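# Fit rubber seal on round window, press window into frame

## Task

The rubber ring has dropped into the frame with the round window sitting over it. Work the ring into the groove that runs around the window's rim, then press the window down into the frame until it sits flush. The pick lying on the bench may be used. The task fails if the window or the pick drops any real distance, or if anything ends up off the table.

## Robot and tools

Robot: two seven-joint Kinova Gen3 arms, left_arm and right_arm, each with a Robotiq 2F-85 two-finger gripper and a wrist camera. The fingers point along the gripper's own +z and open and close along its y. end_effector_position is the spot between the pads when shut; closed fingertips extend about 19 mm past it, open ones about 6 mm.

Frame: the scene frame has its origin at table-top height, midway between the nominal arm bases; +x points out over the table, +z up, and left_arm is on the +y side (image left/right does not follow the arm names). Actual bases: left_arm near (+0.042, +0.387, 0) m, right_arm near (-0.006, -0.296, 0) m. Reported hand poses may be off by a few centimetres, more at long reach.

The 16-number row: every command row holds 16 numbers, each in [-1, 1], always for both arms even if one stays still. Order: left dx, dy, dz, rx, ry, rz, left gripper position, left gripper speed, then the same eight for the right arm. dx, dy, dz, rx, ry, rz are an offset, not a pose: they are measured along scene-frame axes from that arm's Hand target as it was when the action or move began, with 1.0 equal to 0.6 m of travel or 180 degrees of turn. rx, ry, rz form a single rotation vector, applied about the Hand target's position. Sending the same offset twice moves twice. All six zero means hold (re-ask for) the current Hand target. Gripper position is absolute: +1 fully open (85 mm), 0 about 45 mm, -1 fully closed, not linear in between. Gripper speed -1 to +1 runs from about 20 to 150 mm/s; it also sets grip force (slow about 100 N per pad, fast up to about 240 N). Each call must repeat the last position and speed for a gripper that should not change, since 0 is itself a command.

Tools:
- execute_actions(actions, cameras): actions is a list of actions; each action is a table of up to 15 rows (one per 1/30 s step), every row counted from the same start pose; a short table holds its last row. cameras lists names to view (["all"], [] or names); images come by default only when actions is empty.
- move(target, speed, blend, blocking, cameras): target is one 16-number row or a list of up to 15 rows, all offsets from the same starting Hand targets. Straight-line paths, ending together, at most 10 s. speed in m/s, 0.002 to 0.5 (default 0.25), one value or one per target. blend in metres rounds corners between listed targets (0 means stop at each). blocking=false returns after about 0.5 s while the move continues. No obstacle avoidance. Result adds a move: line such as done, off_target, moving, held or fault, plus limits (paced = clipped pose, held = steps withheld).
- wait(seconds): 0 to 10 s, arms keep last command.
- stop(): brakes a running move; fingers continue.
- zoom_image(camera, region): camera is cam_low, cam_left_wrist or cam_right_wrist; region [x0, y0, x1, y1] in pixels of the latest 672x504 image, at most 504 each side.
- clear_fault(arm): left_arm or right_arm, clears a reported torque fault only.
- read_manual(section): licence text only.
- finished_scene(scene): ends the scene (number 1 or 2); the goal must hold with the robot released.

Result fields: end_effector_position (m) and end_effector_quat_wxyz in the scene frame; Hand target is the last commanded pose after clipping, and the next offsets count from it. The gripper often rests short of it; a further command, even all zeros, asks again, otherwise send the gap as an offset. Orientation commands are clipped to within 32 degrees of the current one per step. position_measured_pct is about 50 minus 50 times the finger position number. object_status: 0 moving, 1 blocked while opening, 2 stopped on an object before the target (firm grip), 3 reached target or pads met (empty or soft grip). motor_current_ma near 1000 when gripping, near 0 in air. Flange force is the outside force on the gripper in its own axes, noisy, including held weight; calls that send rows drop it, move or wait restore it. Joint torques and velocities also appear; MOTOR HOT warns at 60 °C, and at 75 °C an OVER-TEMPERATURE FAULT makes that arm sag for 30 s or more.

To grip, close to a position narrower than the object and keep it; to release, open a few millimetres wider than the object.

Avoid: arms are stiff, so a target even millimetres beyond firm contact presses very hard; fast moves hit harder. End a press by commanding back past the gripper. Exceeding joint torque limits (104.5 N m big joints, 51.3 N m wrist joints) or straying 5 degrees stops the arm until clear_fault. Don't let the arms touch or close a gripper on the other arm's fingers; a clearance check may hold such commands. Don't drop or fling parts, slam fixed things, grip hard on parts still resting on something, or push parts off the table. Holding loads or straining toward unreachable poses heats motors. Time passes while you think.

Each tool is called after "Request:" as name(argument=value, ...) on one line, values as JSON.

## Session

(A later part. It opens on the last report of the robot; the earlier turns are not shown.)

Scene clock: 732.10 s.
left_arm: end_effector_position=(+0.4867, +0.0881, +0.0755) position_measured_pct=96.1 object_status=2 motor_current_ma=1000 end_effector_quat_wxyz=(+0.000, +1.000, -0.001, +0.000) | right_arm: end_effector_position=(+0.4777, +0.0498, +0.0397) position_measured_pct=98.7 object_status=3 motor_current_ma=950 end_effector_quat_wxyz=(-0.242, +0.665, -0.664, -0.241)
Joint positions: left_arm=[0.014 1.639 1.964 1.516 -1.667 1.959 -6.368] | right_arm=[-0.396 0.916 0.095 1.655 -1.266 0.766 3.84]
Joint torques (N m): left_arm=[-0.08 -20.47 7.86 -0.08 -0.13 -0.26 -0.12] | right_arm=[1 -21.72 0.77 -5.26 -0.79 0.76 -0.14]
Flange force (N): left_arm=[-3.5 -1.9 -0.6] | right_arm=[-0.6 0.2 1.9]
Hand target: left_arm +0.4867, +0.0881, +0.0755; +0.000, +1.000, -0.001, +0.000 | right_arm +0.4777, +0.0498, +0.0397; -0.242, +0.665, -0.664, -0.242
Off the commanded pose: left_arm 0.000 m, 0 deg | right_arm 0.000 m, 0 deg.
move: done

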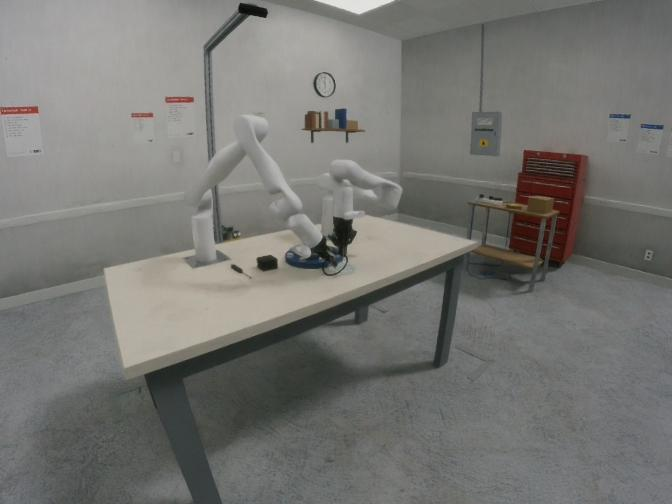

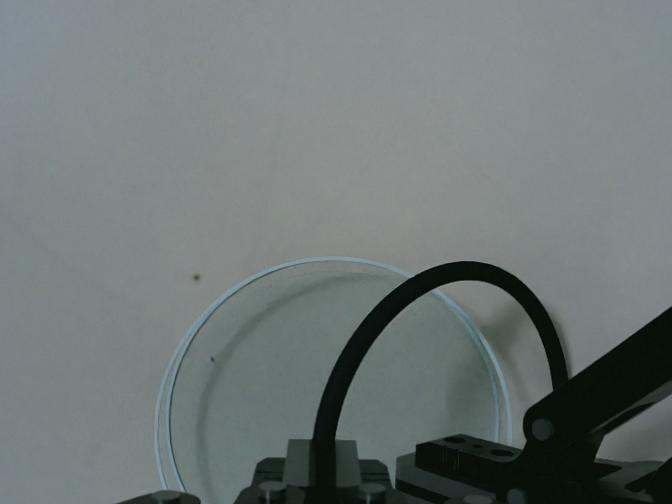

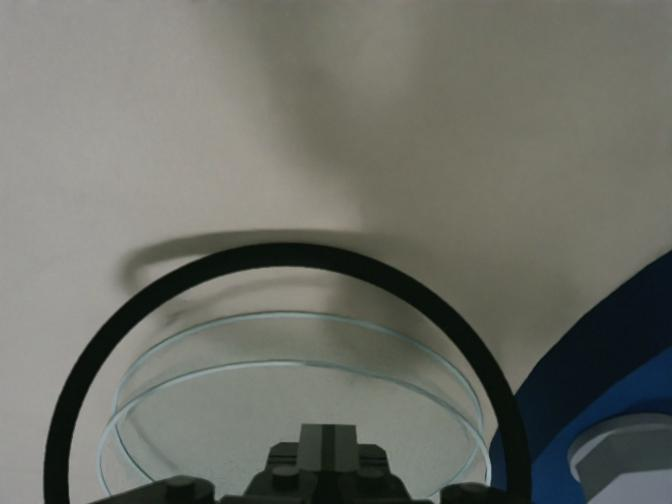

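Request:
move(target=[0,0,0,0,0,0,-1,-1,0.0155,0,-0.003,0,0,0,-1,0], speed=0.03)

Request:
move(target=[0,0,0,0,0,0,-1,-1,0,0,-0.003,0,0,0,-1,0], speed=0.02)

Scene clock: 738.77 s.
left_arm: end_effector_position=(+0.4867, +0.0881, +0.0755) position_measured_pct=96.1 object_status=2 motor_current_ma=1000 end_effector_quat_wxyz=(+0.000, +1.000, -0.001, +0.000) | right_arm: end_effector_position=(+0.4870, +0.0498, +0.0379) position_measured_pct=98.7 object_status=3 motor_current_ma=950 end_effector_quat_wxyz=(-0.242, +0.665, -0.664, -0.242)
Joint positions: left_arm=[0.014 1.639 1.964 1.516 -1.667 1.959 -6.368] | right_arm=[-0.395 0.932 0.104 1.621 -1.251 0.781 3.819]
Joint torques (N m): left_arm=[-0.1 -20.49 7.83 -0.09 -0.15 -0.25 -0.15] | right_arm=[1.58 -18.16 2.14 -4.6 -0.28 -0.89 -0.06]
Flange force (N): left_arm=[-3.7 -2.0 -0.6] | right_arm=[-5.4 1.8 -4.3]
Hand target: left_arm +0.4867, +0.0881, +0.0755; +0.000, +1.000, -0.001, +0.000 | right_arm +0.4870, +0.0498, +0.0379; -0.242, +0.665, -0.664, -0.242
Off the commanded pose: left_arm 0.000 m, 0 deg | right_arm 0.000 m, 0 deg.
move: done

Scene clock: 739.47 s.
left_arm: end_effector_position=(+0.4867, +0.0881, +0.0755) position_measured_pct=96.1 object_status=2 motor_current_ma=1000 end_effector_quat_wxyz=(+0.000, +1.000, -0.001, +0.000) | right_arm: end_effector_position=(+0.4870, +0.0499, +0.0362) position_measured_pct=98.7 object_status=3 motor_current_ma=950 end_effector_quat_wxyz=(-0.242, +0.665, -0.664, -0.241)
Joint positions: left_arm=[0.014 1.639 1.964 1.516 -1.667 1.959 -6.368] | right_arm=[-0.394 0.936 0.103 1.62 -1.254 0.779 3.823]
Joint velocities: left_arm=[within noise] | right_arm=[0 0.003 -0.003 0 -0.006 -0.005 0.001]
Joint torques (N m): left_arm=[-0.08 -20.42 7.84 -0.15 -0.12 -0.25 -0.14] | right_arm=[-0.36 -1.18 3.21 -1.12 1.42 -5.05 -0.08]
Flange force (N): left_arm=[-3.8 -2.1 -0.6] | right_arm=[-20.1 8.3 -34.8]
Hand target: left_arm +0.4867, +0.0881, +0.0755; +0.000, +1.000, -0.001, +0.000 | right_arm +0.4870, +0.0498, +0.0361; -0.242, +0.665, -0.664, -0.242
Off the commanded pose: left_arm 0.000 m, 0 deg | right_arm 0.000 m, 0 deg.
move: done

Request:
move(target=[0,0.035,-0.005,0,0,0,-1,-1,0,0,0,0,0,0,-1,0], speed=0.04, cameras=["cam_left_wrist","cam_right_wrist"])

Scene clock: 743.17 s.
left_arm: end_effector_position=(+0.4867, +0.1090, +0.0725) position_measured_pct=96.1 object_status=2 motor_current_ma=1000 end_effector_quat_wxyz=(+0.000, +1.000, -0.001, +0.000) | right_arm: end_effector_position=(+0.4870, +0.0498, +0.0360) position_measured_pct=98.7 object_status=3 motor_current_ma=950 end_effector_quat_wxyz=(-0.242, +0.665, -0.664, -0.241)
Joint positions: left_arm=[-0.034 1.651 1.968 1.564 -1.661 1.967 -6.369] | right_arm=[-0.394 0.936 0.103 1.621 -1.254 0.779 3.823]
Joint torques (N m): left_arm=[-0.4 -20.08 7.81 -0.15 -0.14 -0.26 -0.13] | right_arm=[-0.29 -0.62 3.7 -0.15 1.76 -4.97 -0.12]
Flange force (N): left_arm=[-3.6 -1.1 -0.8] | right_arm=[-20.9 7.0 -34.0]
Hand target: left_arm +0.4867, +0.1091, +0.0725; +0.000, +1.000, -0.001, +0.000 | right_arm +0.4870, +0.0498, +0.0360; -0.242, +0.665, -0.664, -0.241
Off the commanded pose: left_arm 0.000 m, 0 deg | right_arm 0.000 m, 0 deg.
move: done
Images, in order (width x height): cam_left_wrist 672x504, cam_right_wrist 672x504.

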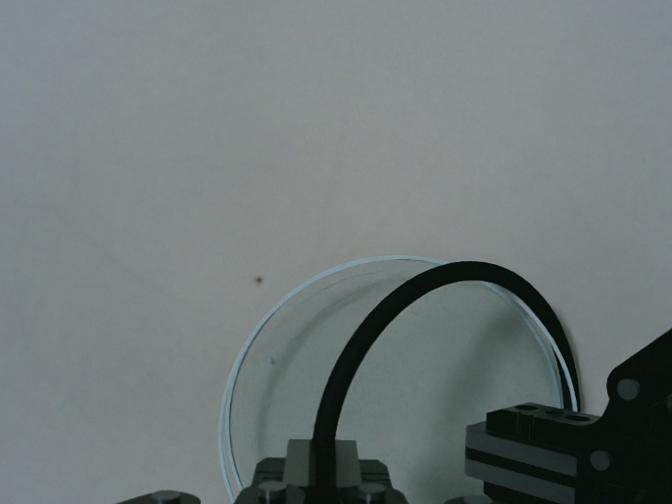

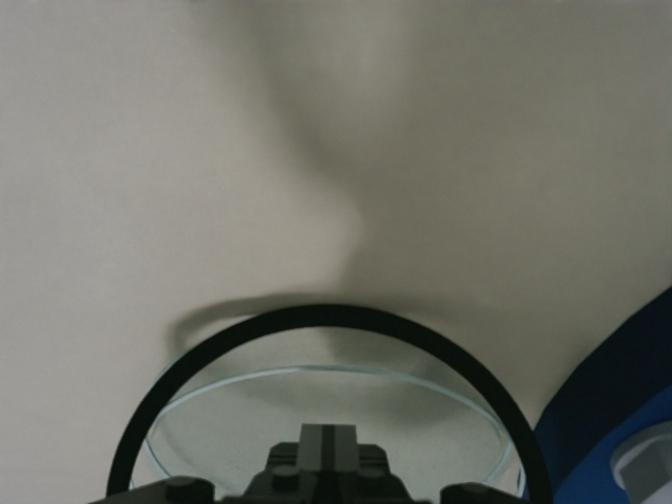

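Request:
move(target=[0,0.027,-0.012,0,0,0,-1,-1,0,0,0,0,0,0,-1,0], speed=0.04, cameras=["cam_left_wrist","cam_right_wrist"])

Request:
zoom_image(camera="cam_right_wrist", region=[80, 270, 580, 504])

Scene clock: 747.83 s.
left_arm: end_effector_position=(+0.4867, +0.1252, +0.0653) position_measured_pct=96.1 object_status=2 motor_current_ma=1000 end_effector_quat_wxyz=(+0.000, +1.000, -0.001, +0.000) | right_arm: end_effector_position=(+0.4870, +0.0498, +0.0360) position_measured_pct=98.7 object_status=3 motor_current_ma=950 end_effector_quat_wxyz=(-0.242, +0.665, -0.664, -0.241)
Joint positions: left_arm=[-0.072 1.669 1.966 1.602 -1.664 1.968 -6.373] | right_arm=[-0.394 0.936 0.103 1.621 -1.254 0.779 3.823]
Joint torques (N m): left_arm=[-0.03 -19.83 7.82 -0.15 -0.18 -0.27 -0.15] | right_arm=[-0.37 -0.56 3.74 -0.16 1.73 -4.96 -0.07]
Flange force (N): left_arm=[-3.9 -1.9 -0.7] | right_arm=[-21.0 6.9 -34.2]
Hand target: left_arm +0.4867, +0.1253, +0.0653; +0.000, +1.000, -0.001, +0.000 | right_arm +0.4870, +0.0498, +0.0360; -0.242, +0.665, -0.664, -0.241
Off the commanded pose: left_arm 0.000 m, 0 deg | right_arm 0.000 m, 0 deg.
move: done
Images, in order (width x height): cam_left_wrist 672x504, cam_right_wrist 672x504.

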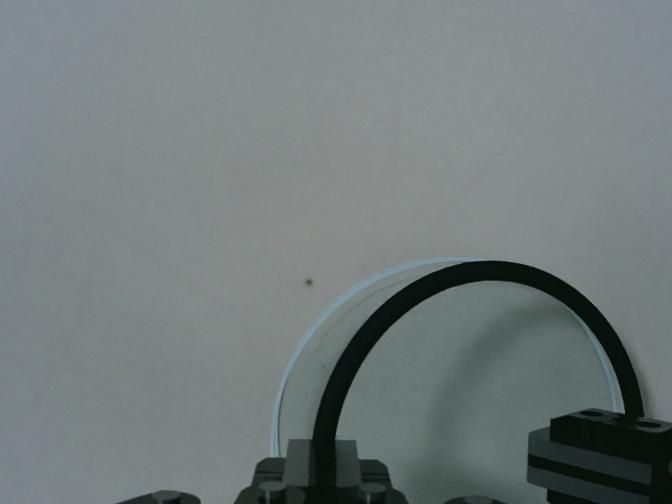

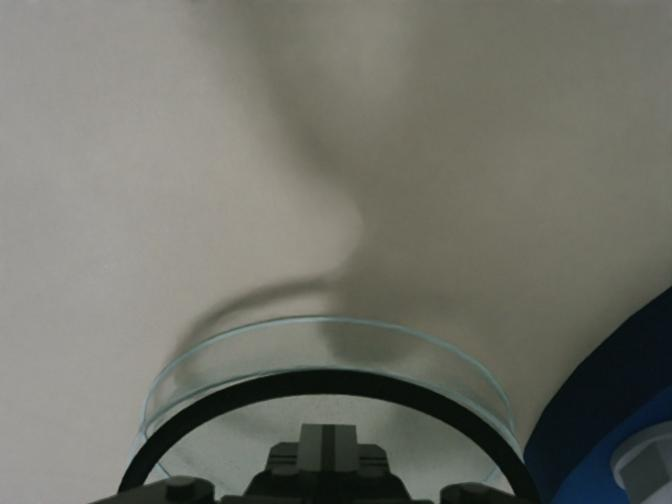

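Scaled by 1.008.

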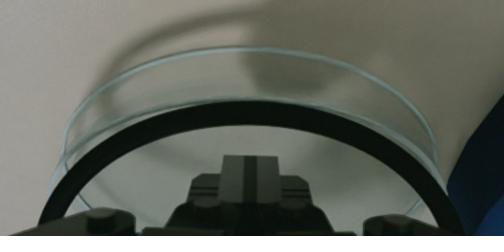

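Request:
move(target=[[0,-0.045,0,0,0,0,-1,-1,0,0,0,0,0,0,-1,0],[0,-0.045,-0.017,0,0,0,-1,-1,0,0,0,0,0,0,-1,0]], speed=0.05, cameras=["cam_left_wrist","cam_right_wrist"])

Scene clock: 757.30 s.
left_arm: end_effector_position=(+0.4867, +0.0983, +0.0552) position_measured_pct=96.1 object_status=2 motor_current_ma=1000 end_effector_quat_wxyz=(+0.000, +1.000, -0.001, +0.000) | right_arm: end_effector_position=(+0.4870, +0.0498, +0.0360) position_measured_pct=98.7 object_status=3 motor_current_ma=950 end_effector_quat_wxyz=(-0.242, +0.665, -0.664, -0.241)
Joint positions: left_arm=[-0.015 1.676 1.947 1.553 -1.691 1.943 -6.37] | right_arm=[-0.394 0.936 0.103 1.621 -1.254 0.779 3.823]
Joint torques (N m): left_arm=[-0.08 -20.31 7.91 -0.03 -0.08 -0.35 -0.12] | right_arm=[-0.3 -0.6 3.68 -0.15 1.78 -4.91 -0.15]
Flange force (N): left_arm=[-4.1 -2.2 -0.5] | right_arm=[-20.8 7.2 -33.9]
Hand target: left_arm +0.4867, +0.0983, +0.0551; +0.000, +1.000, -0.001, +0.000 | right_arm +0.4870, +0.0498, +0.0360; -0.242, +0.665, -0.664, -0.241
Off the commanded pose: left_arm 0.000 m, 0 deg | right_arm 0.000 m, 0 deg.
move: done
Images, in order (width x height): cam_left_wrist 672x504, cam_right_wrist 672x504.

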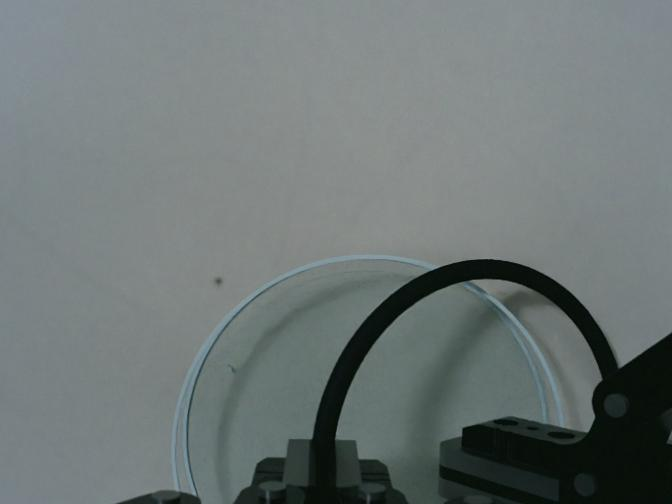

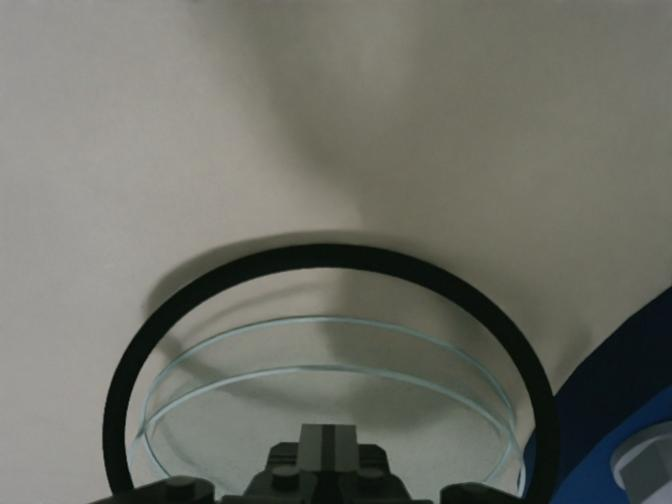

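Request:
move(target=[[0,0.005,-0.013,0,0,0,-1,-1,0,0,0,0,0,0,-1,0],[0,0.022,-0.018,0,0,0,-1,-1,0,0,0,0,0,0,-1,0]], speed=0.04, cameras=["cam_left_wrist","cam_right_wrist"])

Scene clock: 761.23 s.
left_arm: end_effector_position=(+0.4867, +0.1114, +0.0443) position_measured_pct=96.1 object_status=2 motor_current_ma=1000 end_effector_quat_wxyz=(+0.000, +1.000, -0.001, +0.000) | right_arm: end_effector_position=(+0.4870, +0.0498, +0.0360) position_measured_pct=98.7 object_status=3 motor_current_ma=950 end_effector_quat_wxyz=(-0.242, +0.665, -0.664, -0.241)
Joint positions: left_arm=[-0.048 1.699 1.938 1.587 -1.701 1.938 -6.374] | right_arm=[-0.394 0.936 0.103 1.621 -1.254 0.779 3.823]
Joint torques (N m): left_arm=[-0.21 -19.74 7.86 0.34 -0.16 -0.23 -0.14] | right_arm=[-0.37 -0.65 3.67 -0.11 1.75 -4.99 -0.13]
Flange force (N): left_arm=[-3.0 -1.1 -1.3] | right_arm=[-20.8 6.7 -34.0]
Hand target: left_arm +0.4867, +0.1115, +0.0443; +0.000, +1.000, -0.001, +0.000 | right_arm +0.4870, +0.0498, +0.0360; -0.242, +0.665, -0.664, -0.241
Off the commanded pose: left_arm 0.000 m, 0 deg | right_arm 0.000 m, 0 deg.
move: done
Images, in order (width x height): cam_left_wrist 672x504, cam_right_wrist 672x504.

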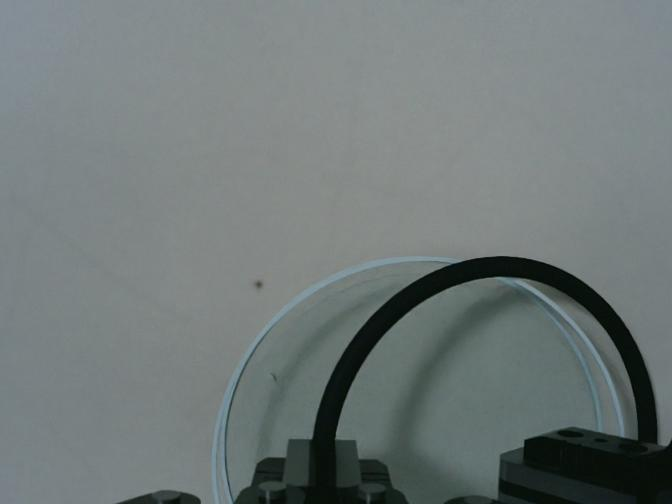

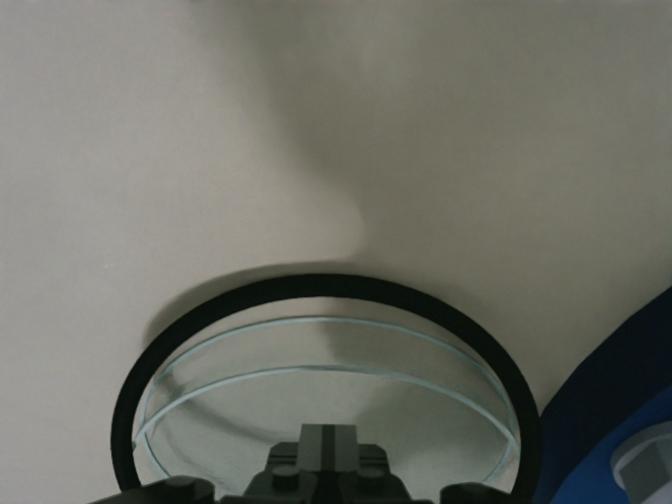

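Request:
move(target=[0,0.015,-0.006,0,0,0,-1,-1,0,0,0,0,0,0,-1,0], speed=0.03, cameras=["cam_left_wrist","cam_right_wrist"])

Request:
zoom_image(camera="cam_right_wrist", region=[80, 270, 580, 504])

Scene clock: 767.90 s.
left_arm: end_effector_position=(+0.4867, +0.1204, +0.0407) position_measured_pct=96.1 object_status=2 motor_current_ma=1000 end_effector_quat_wxyz=(+0.000, +1.000, -0.001, +0.000) | right_arm: end_effector_position=(+0.4870, +0.0498, +0.0360) position_measured_pct=98.7 object_status=3 motor_current_ma=950 end_effector_quat_wxyz=(-0.242, +0.665, -0.664, -0.241)
Joint positions: left_arm=[-0.07 1.708 1.936 1.607 -1.703 1.938 -6.377] | right_arm=[-0.394 0.936 0.103 1.621 -1.254 0.779 3.823]
Joint torques (N m): left_arm=[0.06 -19.72 7.87 0.11 -0.15 -0.24 -0.14] | right_arm=[-0.31 -0.63 3.67 -0.12 1.81 -5 -0.12]
Flange force (N): left_arm=[-4.0 -2.2 -0.9] | right_arm=[-20.9 6.8 -34.0]
Hand target: left_arm +0.4867, +0.1205, +0.0407; +0.000, +1.000, -0.001, +0.000 | right_arm +0.4870, +0.0498, +0.0360; -0.242, +0.665, -0.664, -0.241
Off the commanded pose: left_arm 0.000 m, 0 deg | right_arm 0.000 m, 0 deg.
move: done
Images, in order (width x height): cam_left_wrist 672x504, cam_right_wrist 672x504.

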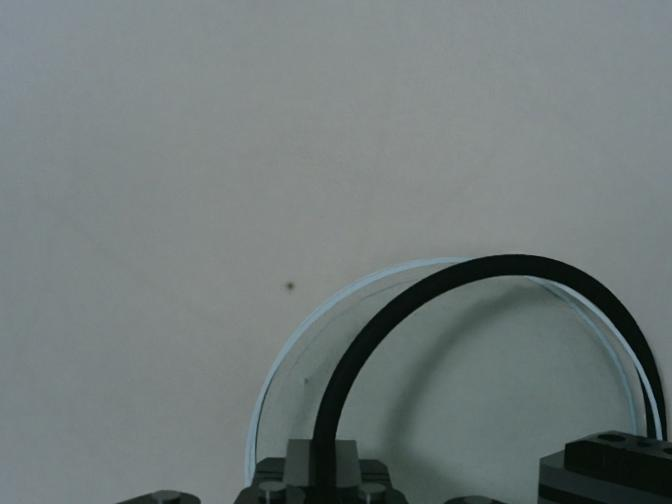

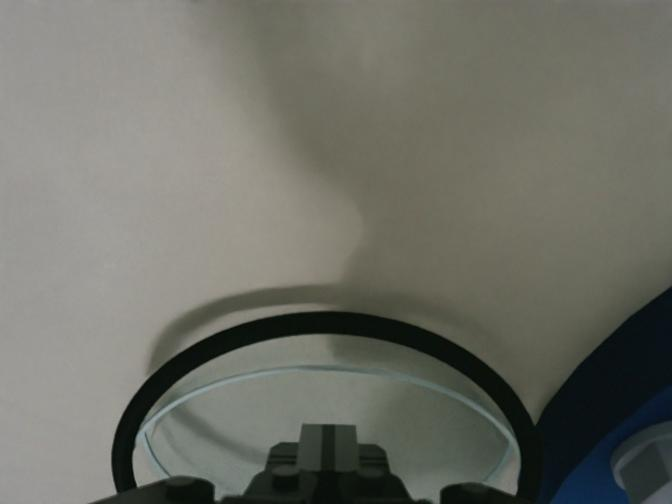

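Scaled by 1.008.

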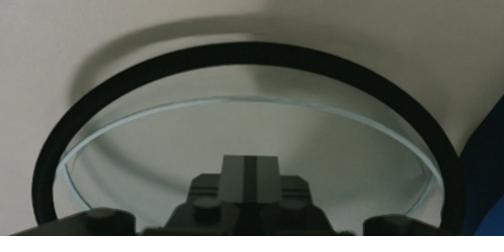

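Request:
execute_actions(actions=[])

Scene clock: 783.17 s.
left_arm: end_effector_position=(+0.4867, +0.1205, +0.0407) position_measured_pct=96.1 object_status=2 motor_current_ma=1000 end_effector_quat_wxyz=(+0.000, +1.000, -0.001, +0.000) | right_arm: end_effector_position=(+0.4870, +0.0498, +0.0360) position_measured_pct=98.7 object_status=3 motor_current_ma=950 end_effector_quat_wxyz=(-0.242, +0.665, -0.664, -0.241)
Joint positions: left_arm=[-0.07 1.708 1.936 1.607 -1.703 1.938 -6.377] | right_arm=[-0.394 0.936 0.103 1.621 -1.254 0.779 3.823]
Joint velocities: within noise
Joint torques (N m): left_arm=[-0.1 -19.78 7.87 0.19 -0.12 -0.21 -0.12] | right_arm=[-0.31 -0.56 3.65 -0.16 1.77 -4.96 -0.08]
Motor temperatures (°C): left_arm=[33 37 31 29 39 41 34] | right_arm=[34 29 27 31 34 37 37]
Flange force (N): left_arm=[-3.6 -1.7 -0.8] | right_arm=[-21.0 6.9 -34.1]
Hand target: left_arm +0.4867, +0.1205, +0.0407; +0.000, +1.000, -0.001, +0.000 | right_arm +0.4870, +0.0498, +0.0360; -0.242, +0.665, -0.664, -0.241
Tool commands: left_gripper/position=-1.0 left_gripper/speed=-1.0 right_gripper/position=-1.0 right_gripper/speed=+0.0
Off the commanded pose: left_arm 0.000 m, 0 deg | right_arm 0.000 m, 0 deg.

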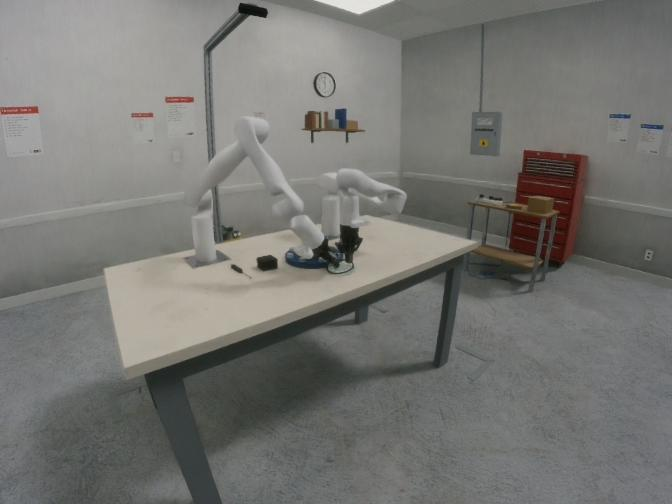

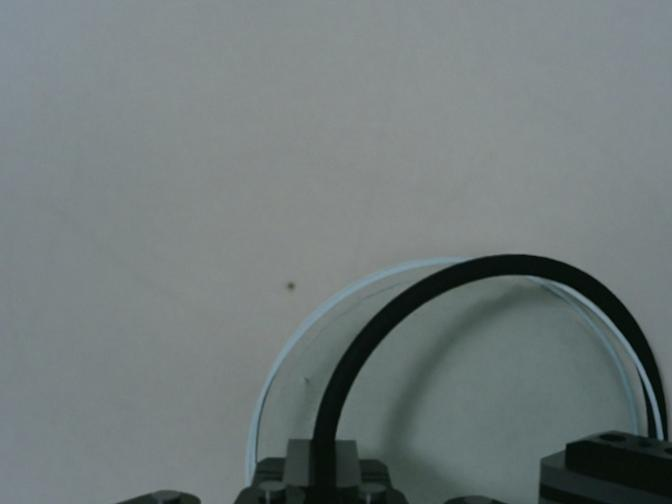

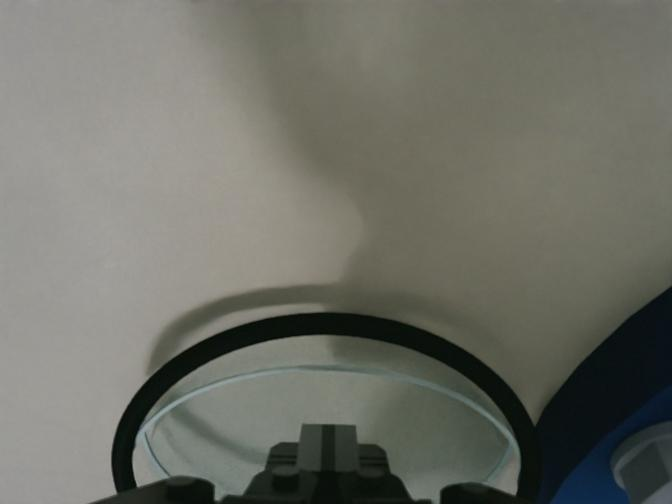

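Request:
move(target=[0,0.01333,-0.008,0,0,0,-1,-1,0,0,0,0,0,0,-1,0], speed=0.02, cameras=["cam_left_wrist","cam_right_wrist"])

Scene clock: 792.13 s.
left_arm: end_effector_position=(+0.4867, +0.1284, +0.0359) position_measured_pct=96.1 object_status=2 motor_current_ma=1000 end_effector_quat_wxyz=(+0.000, +1.000, -0.001, +0.000) | right_arm: end_effector_position=(+0.4870, +0.0498, +0.0360) position_measured_pct=98.7 object_status=3 motor_current_ma=950 end_effector_quat_wxyz=(-0.242, +0.665, -0.664, -0.241)
Joint positions: left_arm=[-0.089 1.718 1.933 1.626 -1.707 1.937 -6.381] | right_arm=[-0.394 0.936 0.103 1.621 -1.254 0.779 3.823]
Joint torques (N m): left_arm=[0.08 -19.74 7.82 0.12 -0.15 -0.23 -0.12] | right_arm=[-0.37 -0.61 3.7 -0.16 1.75 -4.96 -0.09]
Flange force (N): left_arm=[-4.1 -2.3 -0.7] | right_arm=[-20.9 6.9 -34.1]
Hand target: left_arm +0.4867, +0.1285, +0.0359; +0.000, +1.000, -0.001, +0.000 | right_arm +0.4870, +0.0498, +0.0360; -0.242, +0.665, -0.664, -0.241
Off the commanded pose: left_arm 0.000 m, 0 deg | right_arm 0.000 m, 0 deg.
move: done
Images, in order (width x height): cam_left_wrist 672x504, cam_right_wrist 672x504.

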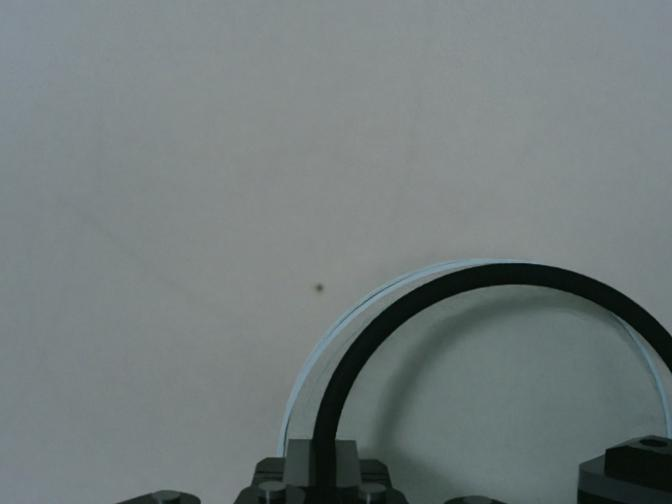

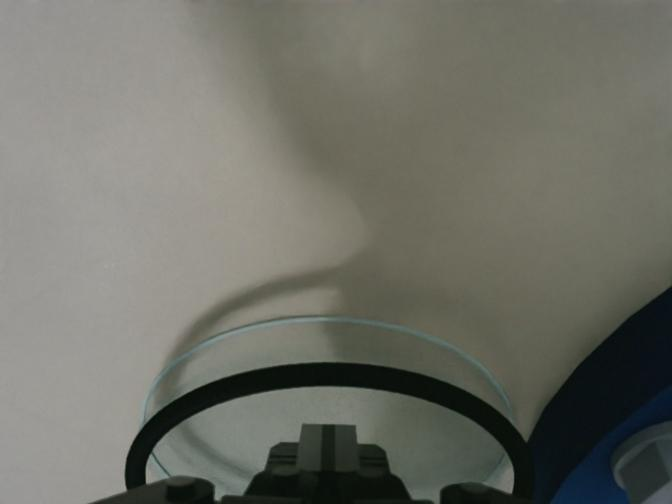

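Request:
move(target=[[0,-0.04,0.012,0,0,0,-1,-1,0,0,0,0,0,0,-1,0],[0,-0.05,0.012,0.12,0,0,-1,-1,0,0,0,0,0,0,-1,0]], speed=0.06, cameras=["cam_left_wrist","cam_right_wrist"])

Scene clock: 802.33 s.
left_arm: end_effector_position=(+0.4868, +0.1015, +0.0432) position_measured_pct=96.1 object_status=2 motor_current_ma=1000 end_effector_quat_wxyz=(-0.094, +0.996, -0.001, +0.000) | right_arm: end_effector_position=(+0.4870, +0.0498, +0.0360) position_measured_pct=98.7 object_status=3 motor_current_ma=950 end_effector_quat_wxyz=(-0.242, +0.665, -0.664, -0.241)
Joint positions: left_arm=[0.088 1.645 1.852 1.432 -1.705 2.026 -6.378] | right_arm=[-0.394 0.936 0.103 1.621 -1.254 0.779 3.823]
Joint torques (N m): left_arm=[-0.02 -20.84 7.45 0.08 -0.18 0.21 -0.13] | right_arm=[-0.32 -0.66 3.66 -0.19 1.77 -4.94 -0.07]
Flange force (N): left_arm=[-3.6 -2.6 -1.0] | right_arm=[-20.9 7.0 -34.0]
Hand target: left_arm +0.4867, +0.1015, +0.0431; -0.094, +0.996, -0.001, +0.000 (not the last commanded pose) | right_arm +0.4870, +0.0498, +0.0360; -0.242, +0.665, -0.664, -0.241
Off the commanded pose: left_arm 0.003 m, 11 deg | right_arm 0.000 m, 0 deg.
move: held (left_arm; a check stopped the path); path passed 1 of 2 targets; limits=held
pose unreachable (left arm): on one or more control steps of this call, first in action 0 (counted from 0), this arm could not follow its commanded pose, so it was not sent that pose on those steps. It may still have moved: this result reports where it is.
cause: moving toward the commanded pose would bring a part of the arm too close to another arm (this arm's gripper and the right arm's gripper, 3 mm apart when this arm was first held).
Images, in order (width x height): cam_left_wrist 672x504, cam_right_wrist 672x504.

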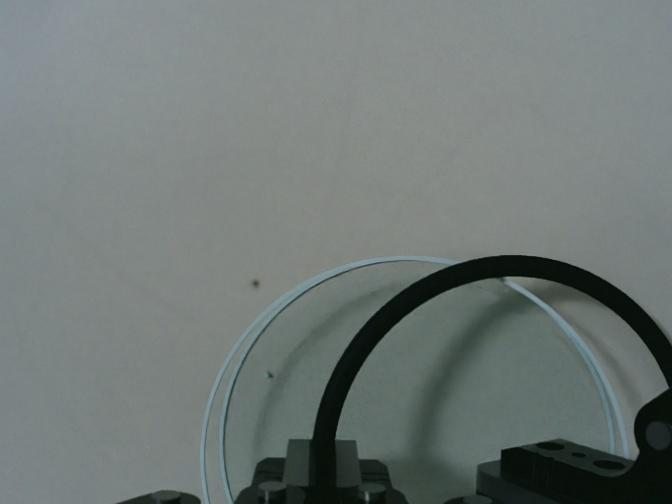

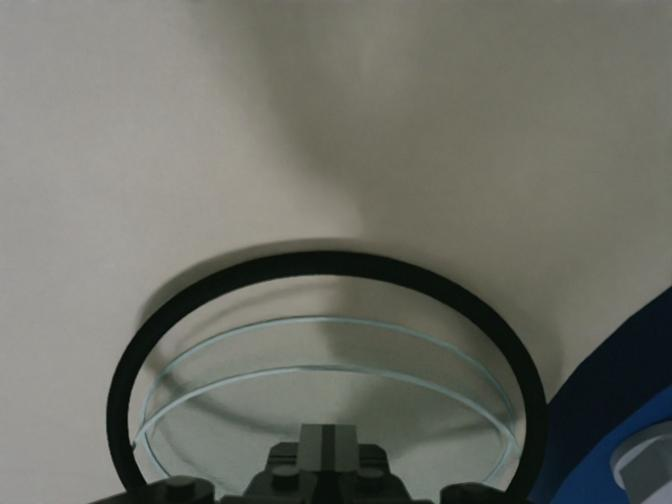

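Request:
move(target=[[0,0.01,-0.012,0,0,0,-1,-1,0,0,0,0,0,0,-1,0],[0,0.035,-0.014,0.05,0,0,-1,-1,0,0,0,0,0,0,-1,0]], speed=0.04, cameras=["cam_left_wrist","cam_right_wrist"])

Scene clock: 808.47 s.
left_arm: end_effector_position=(+0.4867, +0.1225, +0.0347) position_measured_pct=96.1 object_status=2 motor_current_ma=1000 end_effector_quat_wxyz=(-0.172, +0.985, -0.001, +0.000) | right_arm: end_effector_position=(+0.4870, +0.0498, +0.0360) position_measured_pct=98.7 object_status=3 motor_current_ma=950 end_effector_quat_wxyz=(-0.242, +0.665, -0.664, -0.241)
Joint positions: left_arm=[0.135 1.637 1.775 1.369 -1.714 2.101 -6.39] | right_arm=[-0.394 0.936 0.103 1.621 -1.254 0.779 3.823]
Joint torques (N m): left_arm=[-5.04 -5.48 -2.24 -1.51 -0.27 0.75 -0.13] | right_arm=[-0.33 -0.59 3.75 -0.16 1.76 -4.97 -0.08]
Flange force (N): left_arm=[-4.6 -3.9 -35.1] | right_arm=[-20.9 7.0 -34.1]
Hand target: left_arm +0.4867, +0.1225, +0.0347; -0.172, +0.985, -0.001, +0.000 | right_arm +0.4870, +0.0498, +0.0360; -0.242, +0.665, -0.664, -0.241
Off the commanded pose: left_arm 0.000 m, 0 deg | right_arm 0.000 m, 0 deg.
move: done
Images, in order (width x height): cam_left_wrist 672x504, cam_right_wrist 672x504.

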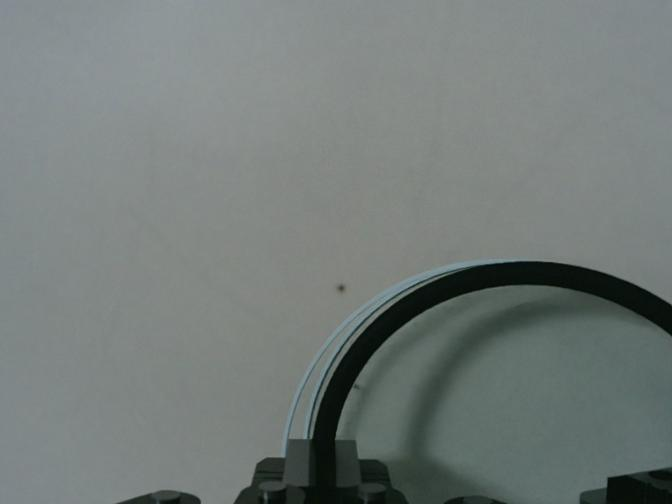

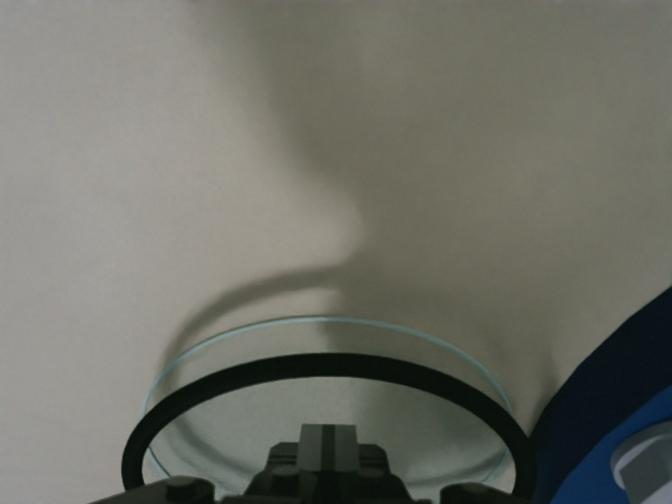

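Request:
move(target=[[0,0,0.06,0,0,0,-1,-1,0,-0.05,0.06,0,0,0,-1,0],[0,-0.01,0.06,-0.222,0,0,-1,-1,0,-0.18,0.19,0,0,0,-1,0]], speed=0.1)

Request:
move(target=[[0,0,0,0,0,0,-1,-1,0,0,0,-0.087,-0.2504,0.4345,0.1,0]], speed=0.2, cameras=["cam_left_wrist","cam_right_wrist"])

Scene clock: 842.50 s.
left_arm: end_effector_position=(+0.4867, +0.1165, +0.0707) position_measured_pct=96.1 object_status=2 motor_current_ma=1000 end_effector_quat_wxyz=(+0.175, +0.985, -0.001, +0.000) | right_arm: end_effector_position=(+0.4870, -0.0582, +0.1500) position_measured_pct=98.7 object_status=3 motor_current_ma=950 end_effector_quat_wxyz=(-0.242, +0.665, -0.664, -0.242)
Joint positions: left_arm=[-0.266 1.781 2.062 1.769 -1.645 1.739 -6.43] | right_arm=[-0.264 0.704 0.225 1.659 -1.046 1.034 3.725]
Joint torques (N m): left_arm=[-0.3 -18.75 8.2 0.49 0.04 -1.34 -0.22] | right_arm=[0.91 -19.8 1.44 -6.35 -1.14 0.42 -0.09]
Flange force (N): left_arm=[-2.8 -0.1 -0.3] | right_arm=[-0.9 -0.9 0.9]
Hand target: left_arm +0.4867, +0.1165, +0.0707; +0.175, +0.985, -0.001, +0.000 | right_arm +0.4870, -0.0582, +0.1501; -0.242, +0.665, -0.664, -0.242
Off the commanded pose: left_arm 0.000 m, 0 deg | right_arm 0.000 m, 0 deg.
move: done

Scene clock: 846.97 s.
left_arm: end_effector_position=(+0.4867, +0.1165, +0.0707) position_measured_pct=96.1 object_status=2 motor_current_ma=1000 end_effector_quat_wxyz=(+0.175, +0.985, -0.001, +0.000) | right_arm: end_effector_position=(+0.4870, -0.0582, +0.1501) position_measured_pct=45.0 object_status=3 motor_current_ma=0 end_effector_quat_wxyz=(-0.174, +0.985, +0.000, -0.001)
Joint positions: left_arm=[-0.266 1.781 2.062 1.769 -1.645 1.739 -6.43] | right_arm=[-0.361 0.642 0.092 1.541 -0.497 0.918 4.715]
Joint torques (N m): left_arm=[-0.1 -18.25 8.11 0.17 0.03 -1.26 -0.16] | right_arm=[0.99 -20.04 1.25 -7.47 -0.49 -0.64 -0.01]
Flange force (N): left_arm=[-3.5 -0.6 -1.2] | right_arm=[1.6 -2.1 0.0]
Hand target: left_arm +0.4867, +0.1165, +0.0707; +0.175, +0.985, -0.001, +0.000 | right_arm +0.4870, -0.0582, +0.1501; -0.174, +0.985, +0.000, +0.000
Off the commanded pose: left_arm 0.000 m, 0 deg | right_arm 0.000 m, 0 deg.
move: done
Images, in order (width x height): cam_left_wrist 672x504, cam_right_wrist 672x504.

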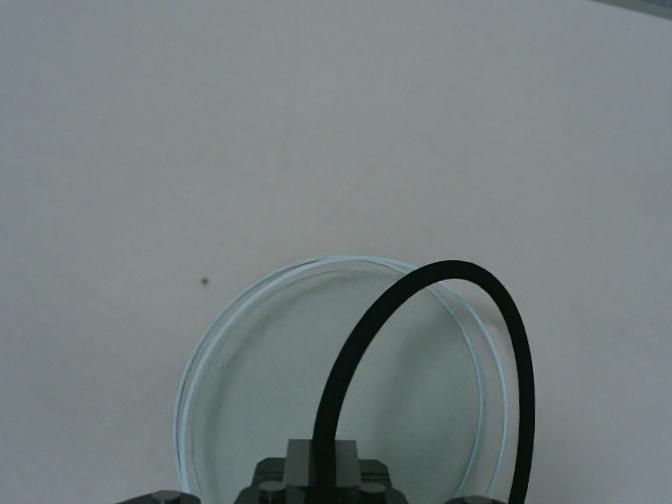

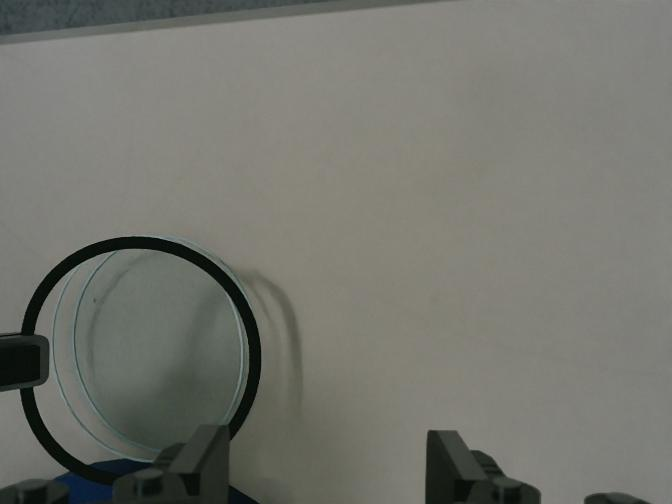

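Request:
move(target=[[0,0,0,0,0,0,-1,-1,0,0.08,-0.068,0,0,0,0.1,0]], speed=0.1, cameras=["cam_right_wrist"])

Scene clock: 862.57 s.
left_arm: end_effector_position=(+0.4867, +0.1165, +0.0707) position_measured_pct=96.1 object_status=2 motor_current_ma=1000 end_effector_quat_wxyz=(+0.175, +0.985, -0.001, +0.000) | right_arm: end_effector_position=(+0.4870, -0.0102, +0.1093) position_measured_pct=45.0 object_status=3 motor_current_ma=0 end_effector_quat_wxyz=(-0.174, +0.985, +0.000, +0.000)
Joint positions: left_arm=[-0.266 1.781 2.062 1.769 -1.645 1.739 -6.43] | right_arm=[-0.436 0.727 0.073 1.527 -0.518 0.822 4.668]
Joint torques (N m): left_arm=[-0.09 -18.23 8.1 0.14 0.02 -1.27 -0.15] | right_arm=[0.81 -21.19 1.15 -7.19 -0.44 -0.61 -0.03]
Flange force (N): left_arm=[-3.6 -0.6 -1.3] | right_arm=[1.5 -1.7 0.5]
Hand target: left_arm +0.4867, +0.1165, +0.0707; +0.175, +0.985, -0.001, +0.000 | right_arm +0.4870, -0.0102, +0.1093; -0.174, +0.985, +0.000, -0.001
Off the commanded pose: left_arm 0.000 m, 0 deg | right_arm 0.000 m, 0 deg.
move: done
Images, in order (width x height): cam_right_wrist 672x504.

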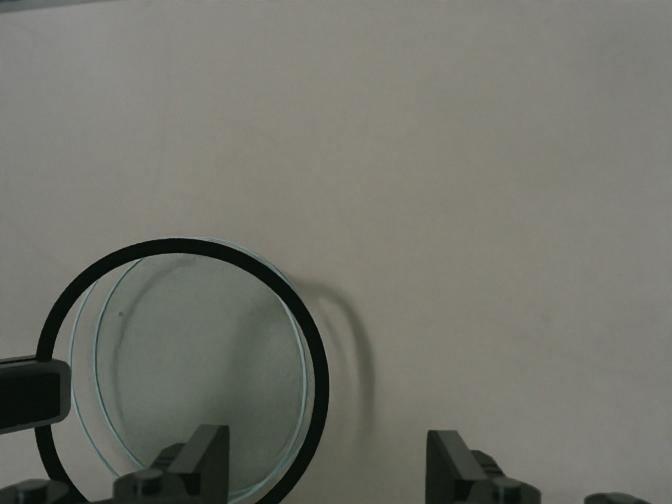

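Request:
move(target=[[0,0,0,0,0,0,-1,-1,0,0.0275,-0.048,0,0,0,0.1,0]], speed=0.1, cameras=["cam_right_wrist","cam_left_wrist"])

Scene clock: 876.10 s.
left_arm: end_effector_position=(+0.4867, +0.1165, +0.0707) position_measured_pct=96.1 object_status=2 motor_current_ma=1000 end_effector_quat_wxyz=(+0.175, +0.985, -0.001, +0.000) | right_arm: end_effector_position=(+0.4870, +0.0063, +0.0805) position_measured_pct=45.0 object_status=3 motor_current_ma=0 end_effector_quat_wxyz=(-0.174, +0.985, +0.000, +0.000)
Joint positions: left_arm=[-0.266 1.781 2.062 1.769 -1.645 1.739 -6.43] | right_arm=[-0.456 0.782 0.059 1.525 -0.534 0.762 4.669]
Joint torques (N m): left_arm=[-0.08 -18.21 8.09 0.18 0.01 -1.26 -0.12] | right_arm=[0.88 -21.84 1.17 -6.85 -0.38 -0.71 -0.06]
Flange force (N): left_arm=[-3.4 -0.6 -1.3] | right_arm=[2.0 -1.8 0.7]
Hand target: left_arm +0.4867, +0.1165, +0.0707; +0.175, +0.985, -0.001, +0.000 | right_arm +0.4870, +0.0063, +0.0805; -0.174, +0.985, +0.000, -0.001
Off the commanded pose: left_arm 0.000 m, 0 deg | right_arm 0.000 m, 0 deg.
move: done
Images, in order (width x height): cam_left_wrist 672x504, cam_right_wrist 672x504.

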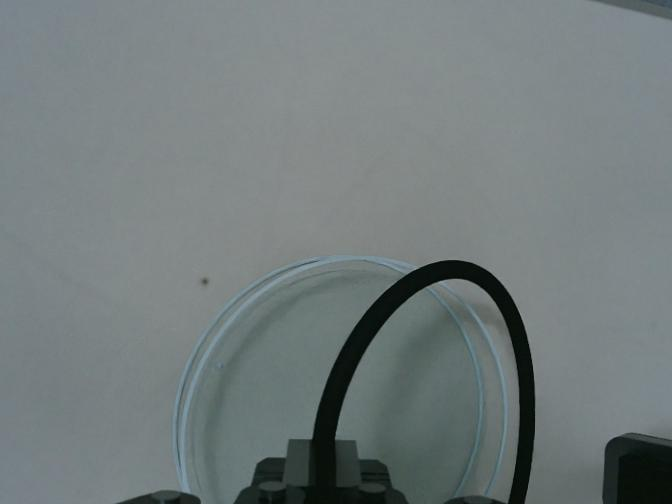

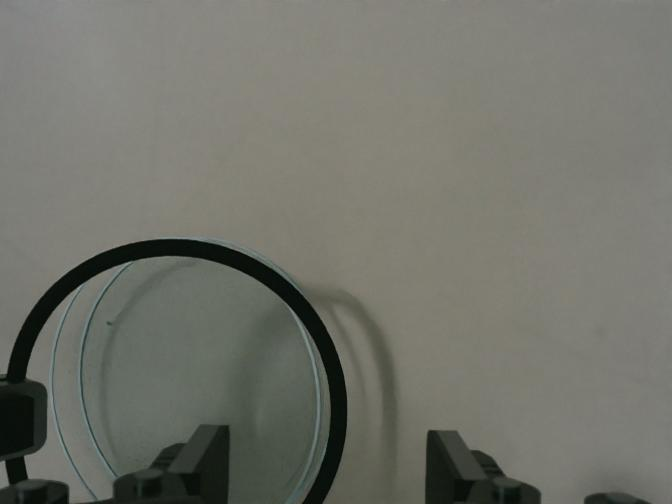

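Request:
move(target=[[0,0,0,0,0,0,-1,-1,0,0.01,-0.0285,0,0,0,0.1,0]], speed=0.06, cameras=["cam_right_wrist","cam_left_wrist"])

Scene clock: 880.00 s.
left_arm: end_effector_position=(+0.4867, +0.1165, +0.0707) position_measured_pct=96.1 object_status=2 motor_current_ma=1000 end_effector_quat_wxyz=(+0.175, +0.985, -0.001, +0.000) | right_arm: end_effector_position=(+0.4869, +0.0123, +0.0634) position_measured_pct=45.0 object_status=3 motor_current_ma=0 end_effector_quat_wxyz=(-0.174, +0.985, +0.000, -0.001)
Joint positions: left_arm=[-0.266 1.781 2.062 1.769 -1.645 1.739 -6.43] | right_arm=[-0.46 0.813 0.049 1.526 -0.544 0.728 4.677]
Joint torques (N m): left_arm=[-0.09 -18.22 8.13 0.17 0.05 -1.26 -0.15] | right_arm=[1 -22.08 1.08 -6.65 -0.45 -0.67 -0.04]
Flange force (N): left_arm=[-3.5 -0.6 -1.2] | right_arm=[1.9 -2.1 0.8]
Hand target: left_arm +0.4867, +0.1165, +0.0707; +0.175, +0.985, -0.001, +0.000 | right_arm +0.4870, +0.0123, +0.0634; -0.174, +0.985, +0.000, +0.000
Off the commanded pose: left_arm 0.000 m, 0 deg | right_arm 0.000 m, 0 deg.
move: done
Images, in order (width x height): cam_left_wrist 672x504, cam_right_wrist 672x504.

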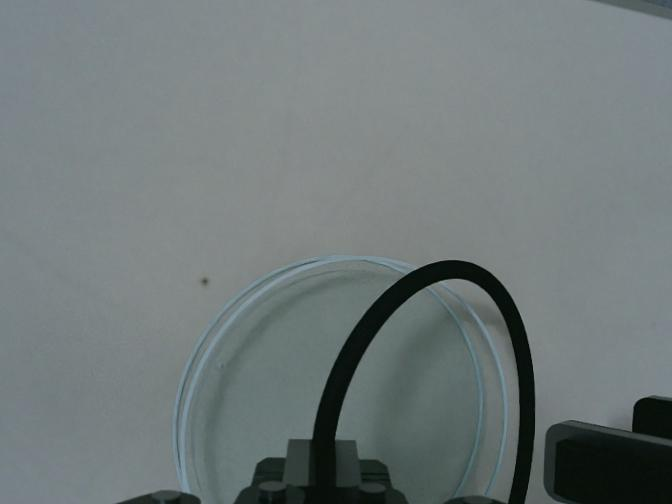

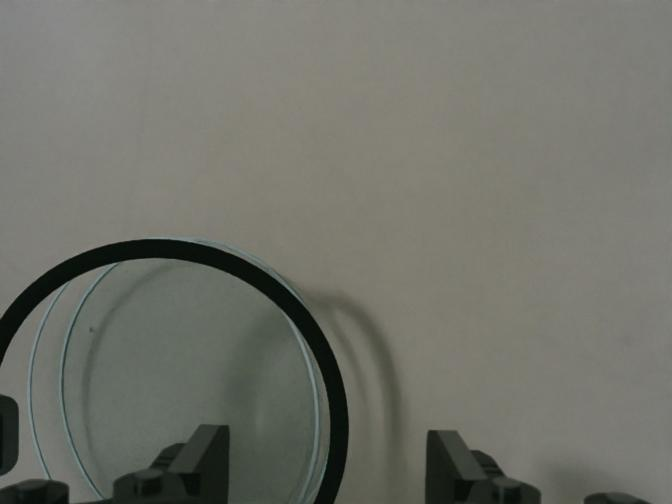

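Request:
move(target=[[0,0,0.0417,0,0,0,-1,-1,0,0.005,0.0168,0,0,0,0.1,0]], speed=0.06, cameras=["cam_right_wrist","cam_left_wrist"])

Scene clock: 896.73 s.
left_arm: end_effector_position=(+0.4867, +0.1165, +0.0957) position_measured_pct=96.1 object_status=2 motor_current_ma=1000 end_effector_quat_wxyz=(+0.175, +0.985, -0.001, +0.000) | right_arm: end_effector_position=(+0.4870, +0.0153, +0.0734) position_measured_pct=45.0 object_status=3 motor_current_ma=0 end_effector_quat_wxyz=(-0.174, +0.985, +0.000, +0.000)
Joint positions: left_arm=[-0.256 1.735 2.092 1.751 -1.602 1.76 -6.418] | right_arm=[-0.47 0.799 0.058 1.516 -0.538 0.749 4.659]
Joint torques (N m): left_arm=[-0.08 -18.57 7.7 0.17 0.16 -1.25 -0.18] | right_arm=[0.97 -21.81 1.14 -6.82 -0.38 -0.67 -0.07]
Flange force (N): left_arm=[-2.2 -0.2 -1.1] | right_arm=[1.4 -1.9 0.5]
Hand target: left_arm +0.4867, +0.1165, +0.0957; +0.175, +0.985, -0.001, +0.000 | right_arm +0.4870, +0.0153, +0.0734; -0.174, +0.985, +0.000, -0.001
Off the commanded pose: left_arm 0.000 m, 0 deg | right_arm 0.000 m, 0 deg.
move: done
Images, in order (width x height): cam_left_wrist 672x504, cam_right_wrist 672x504.

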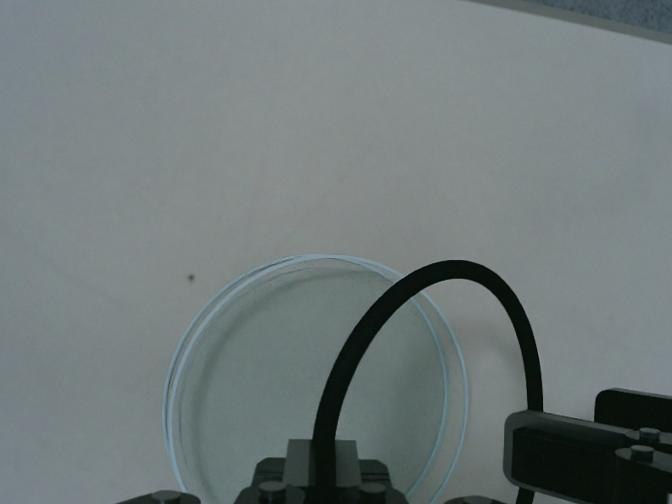

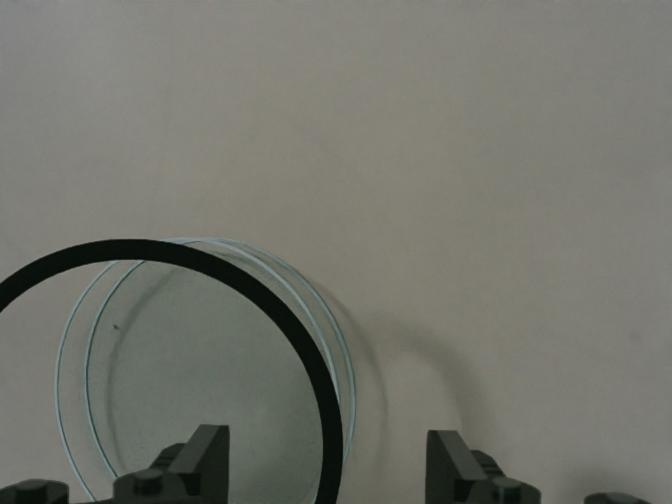

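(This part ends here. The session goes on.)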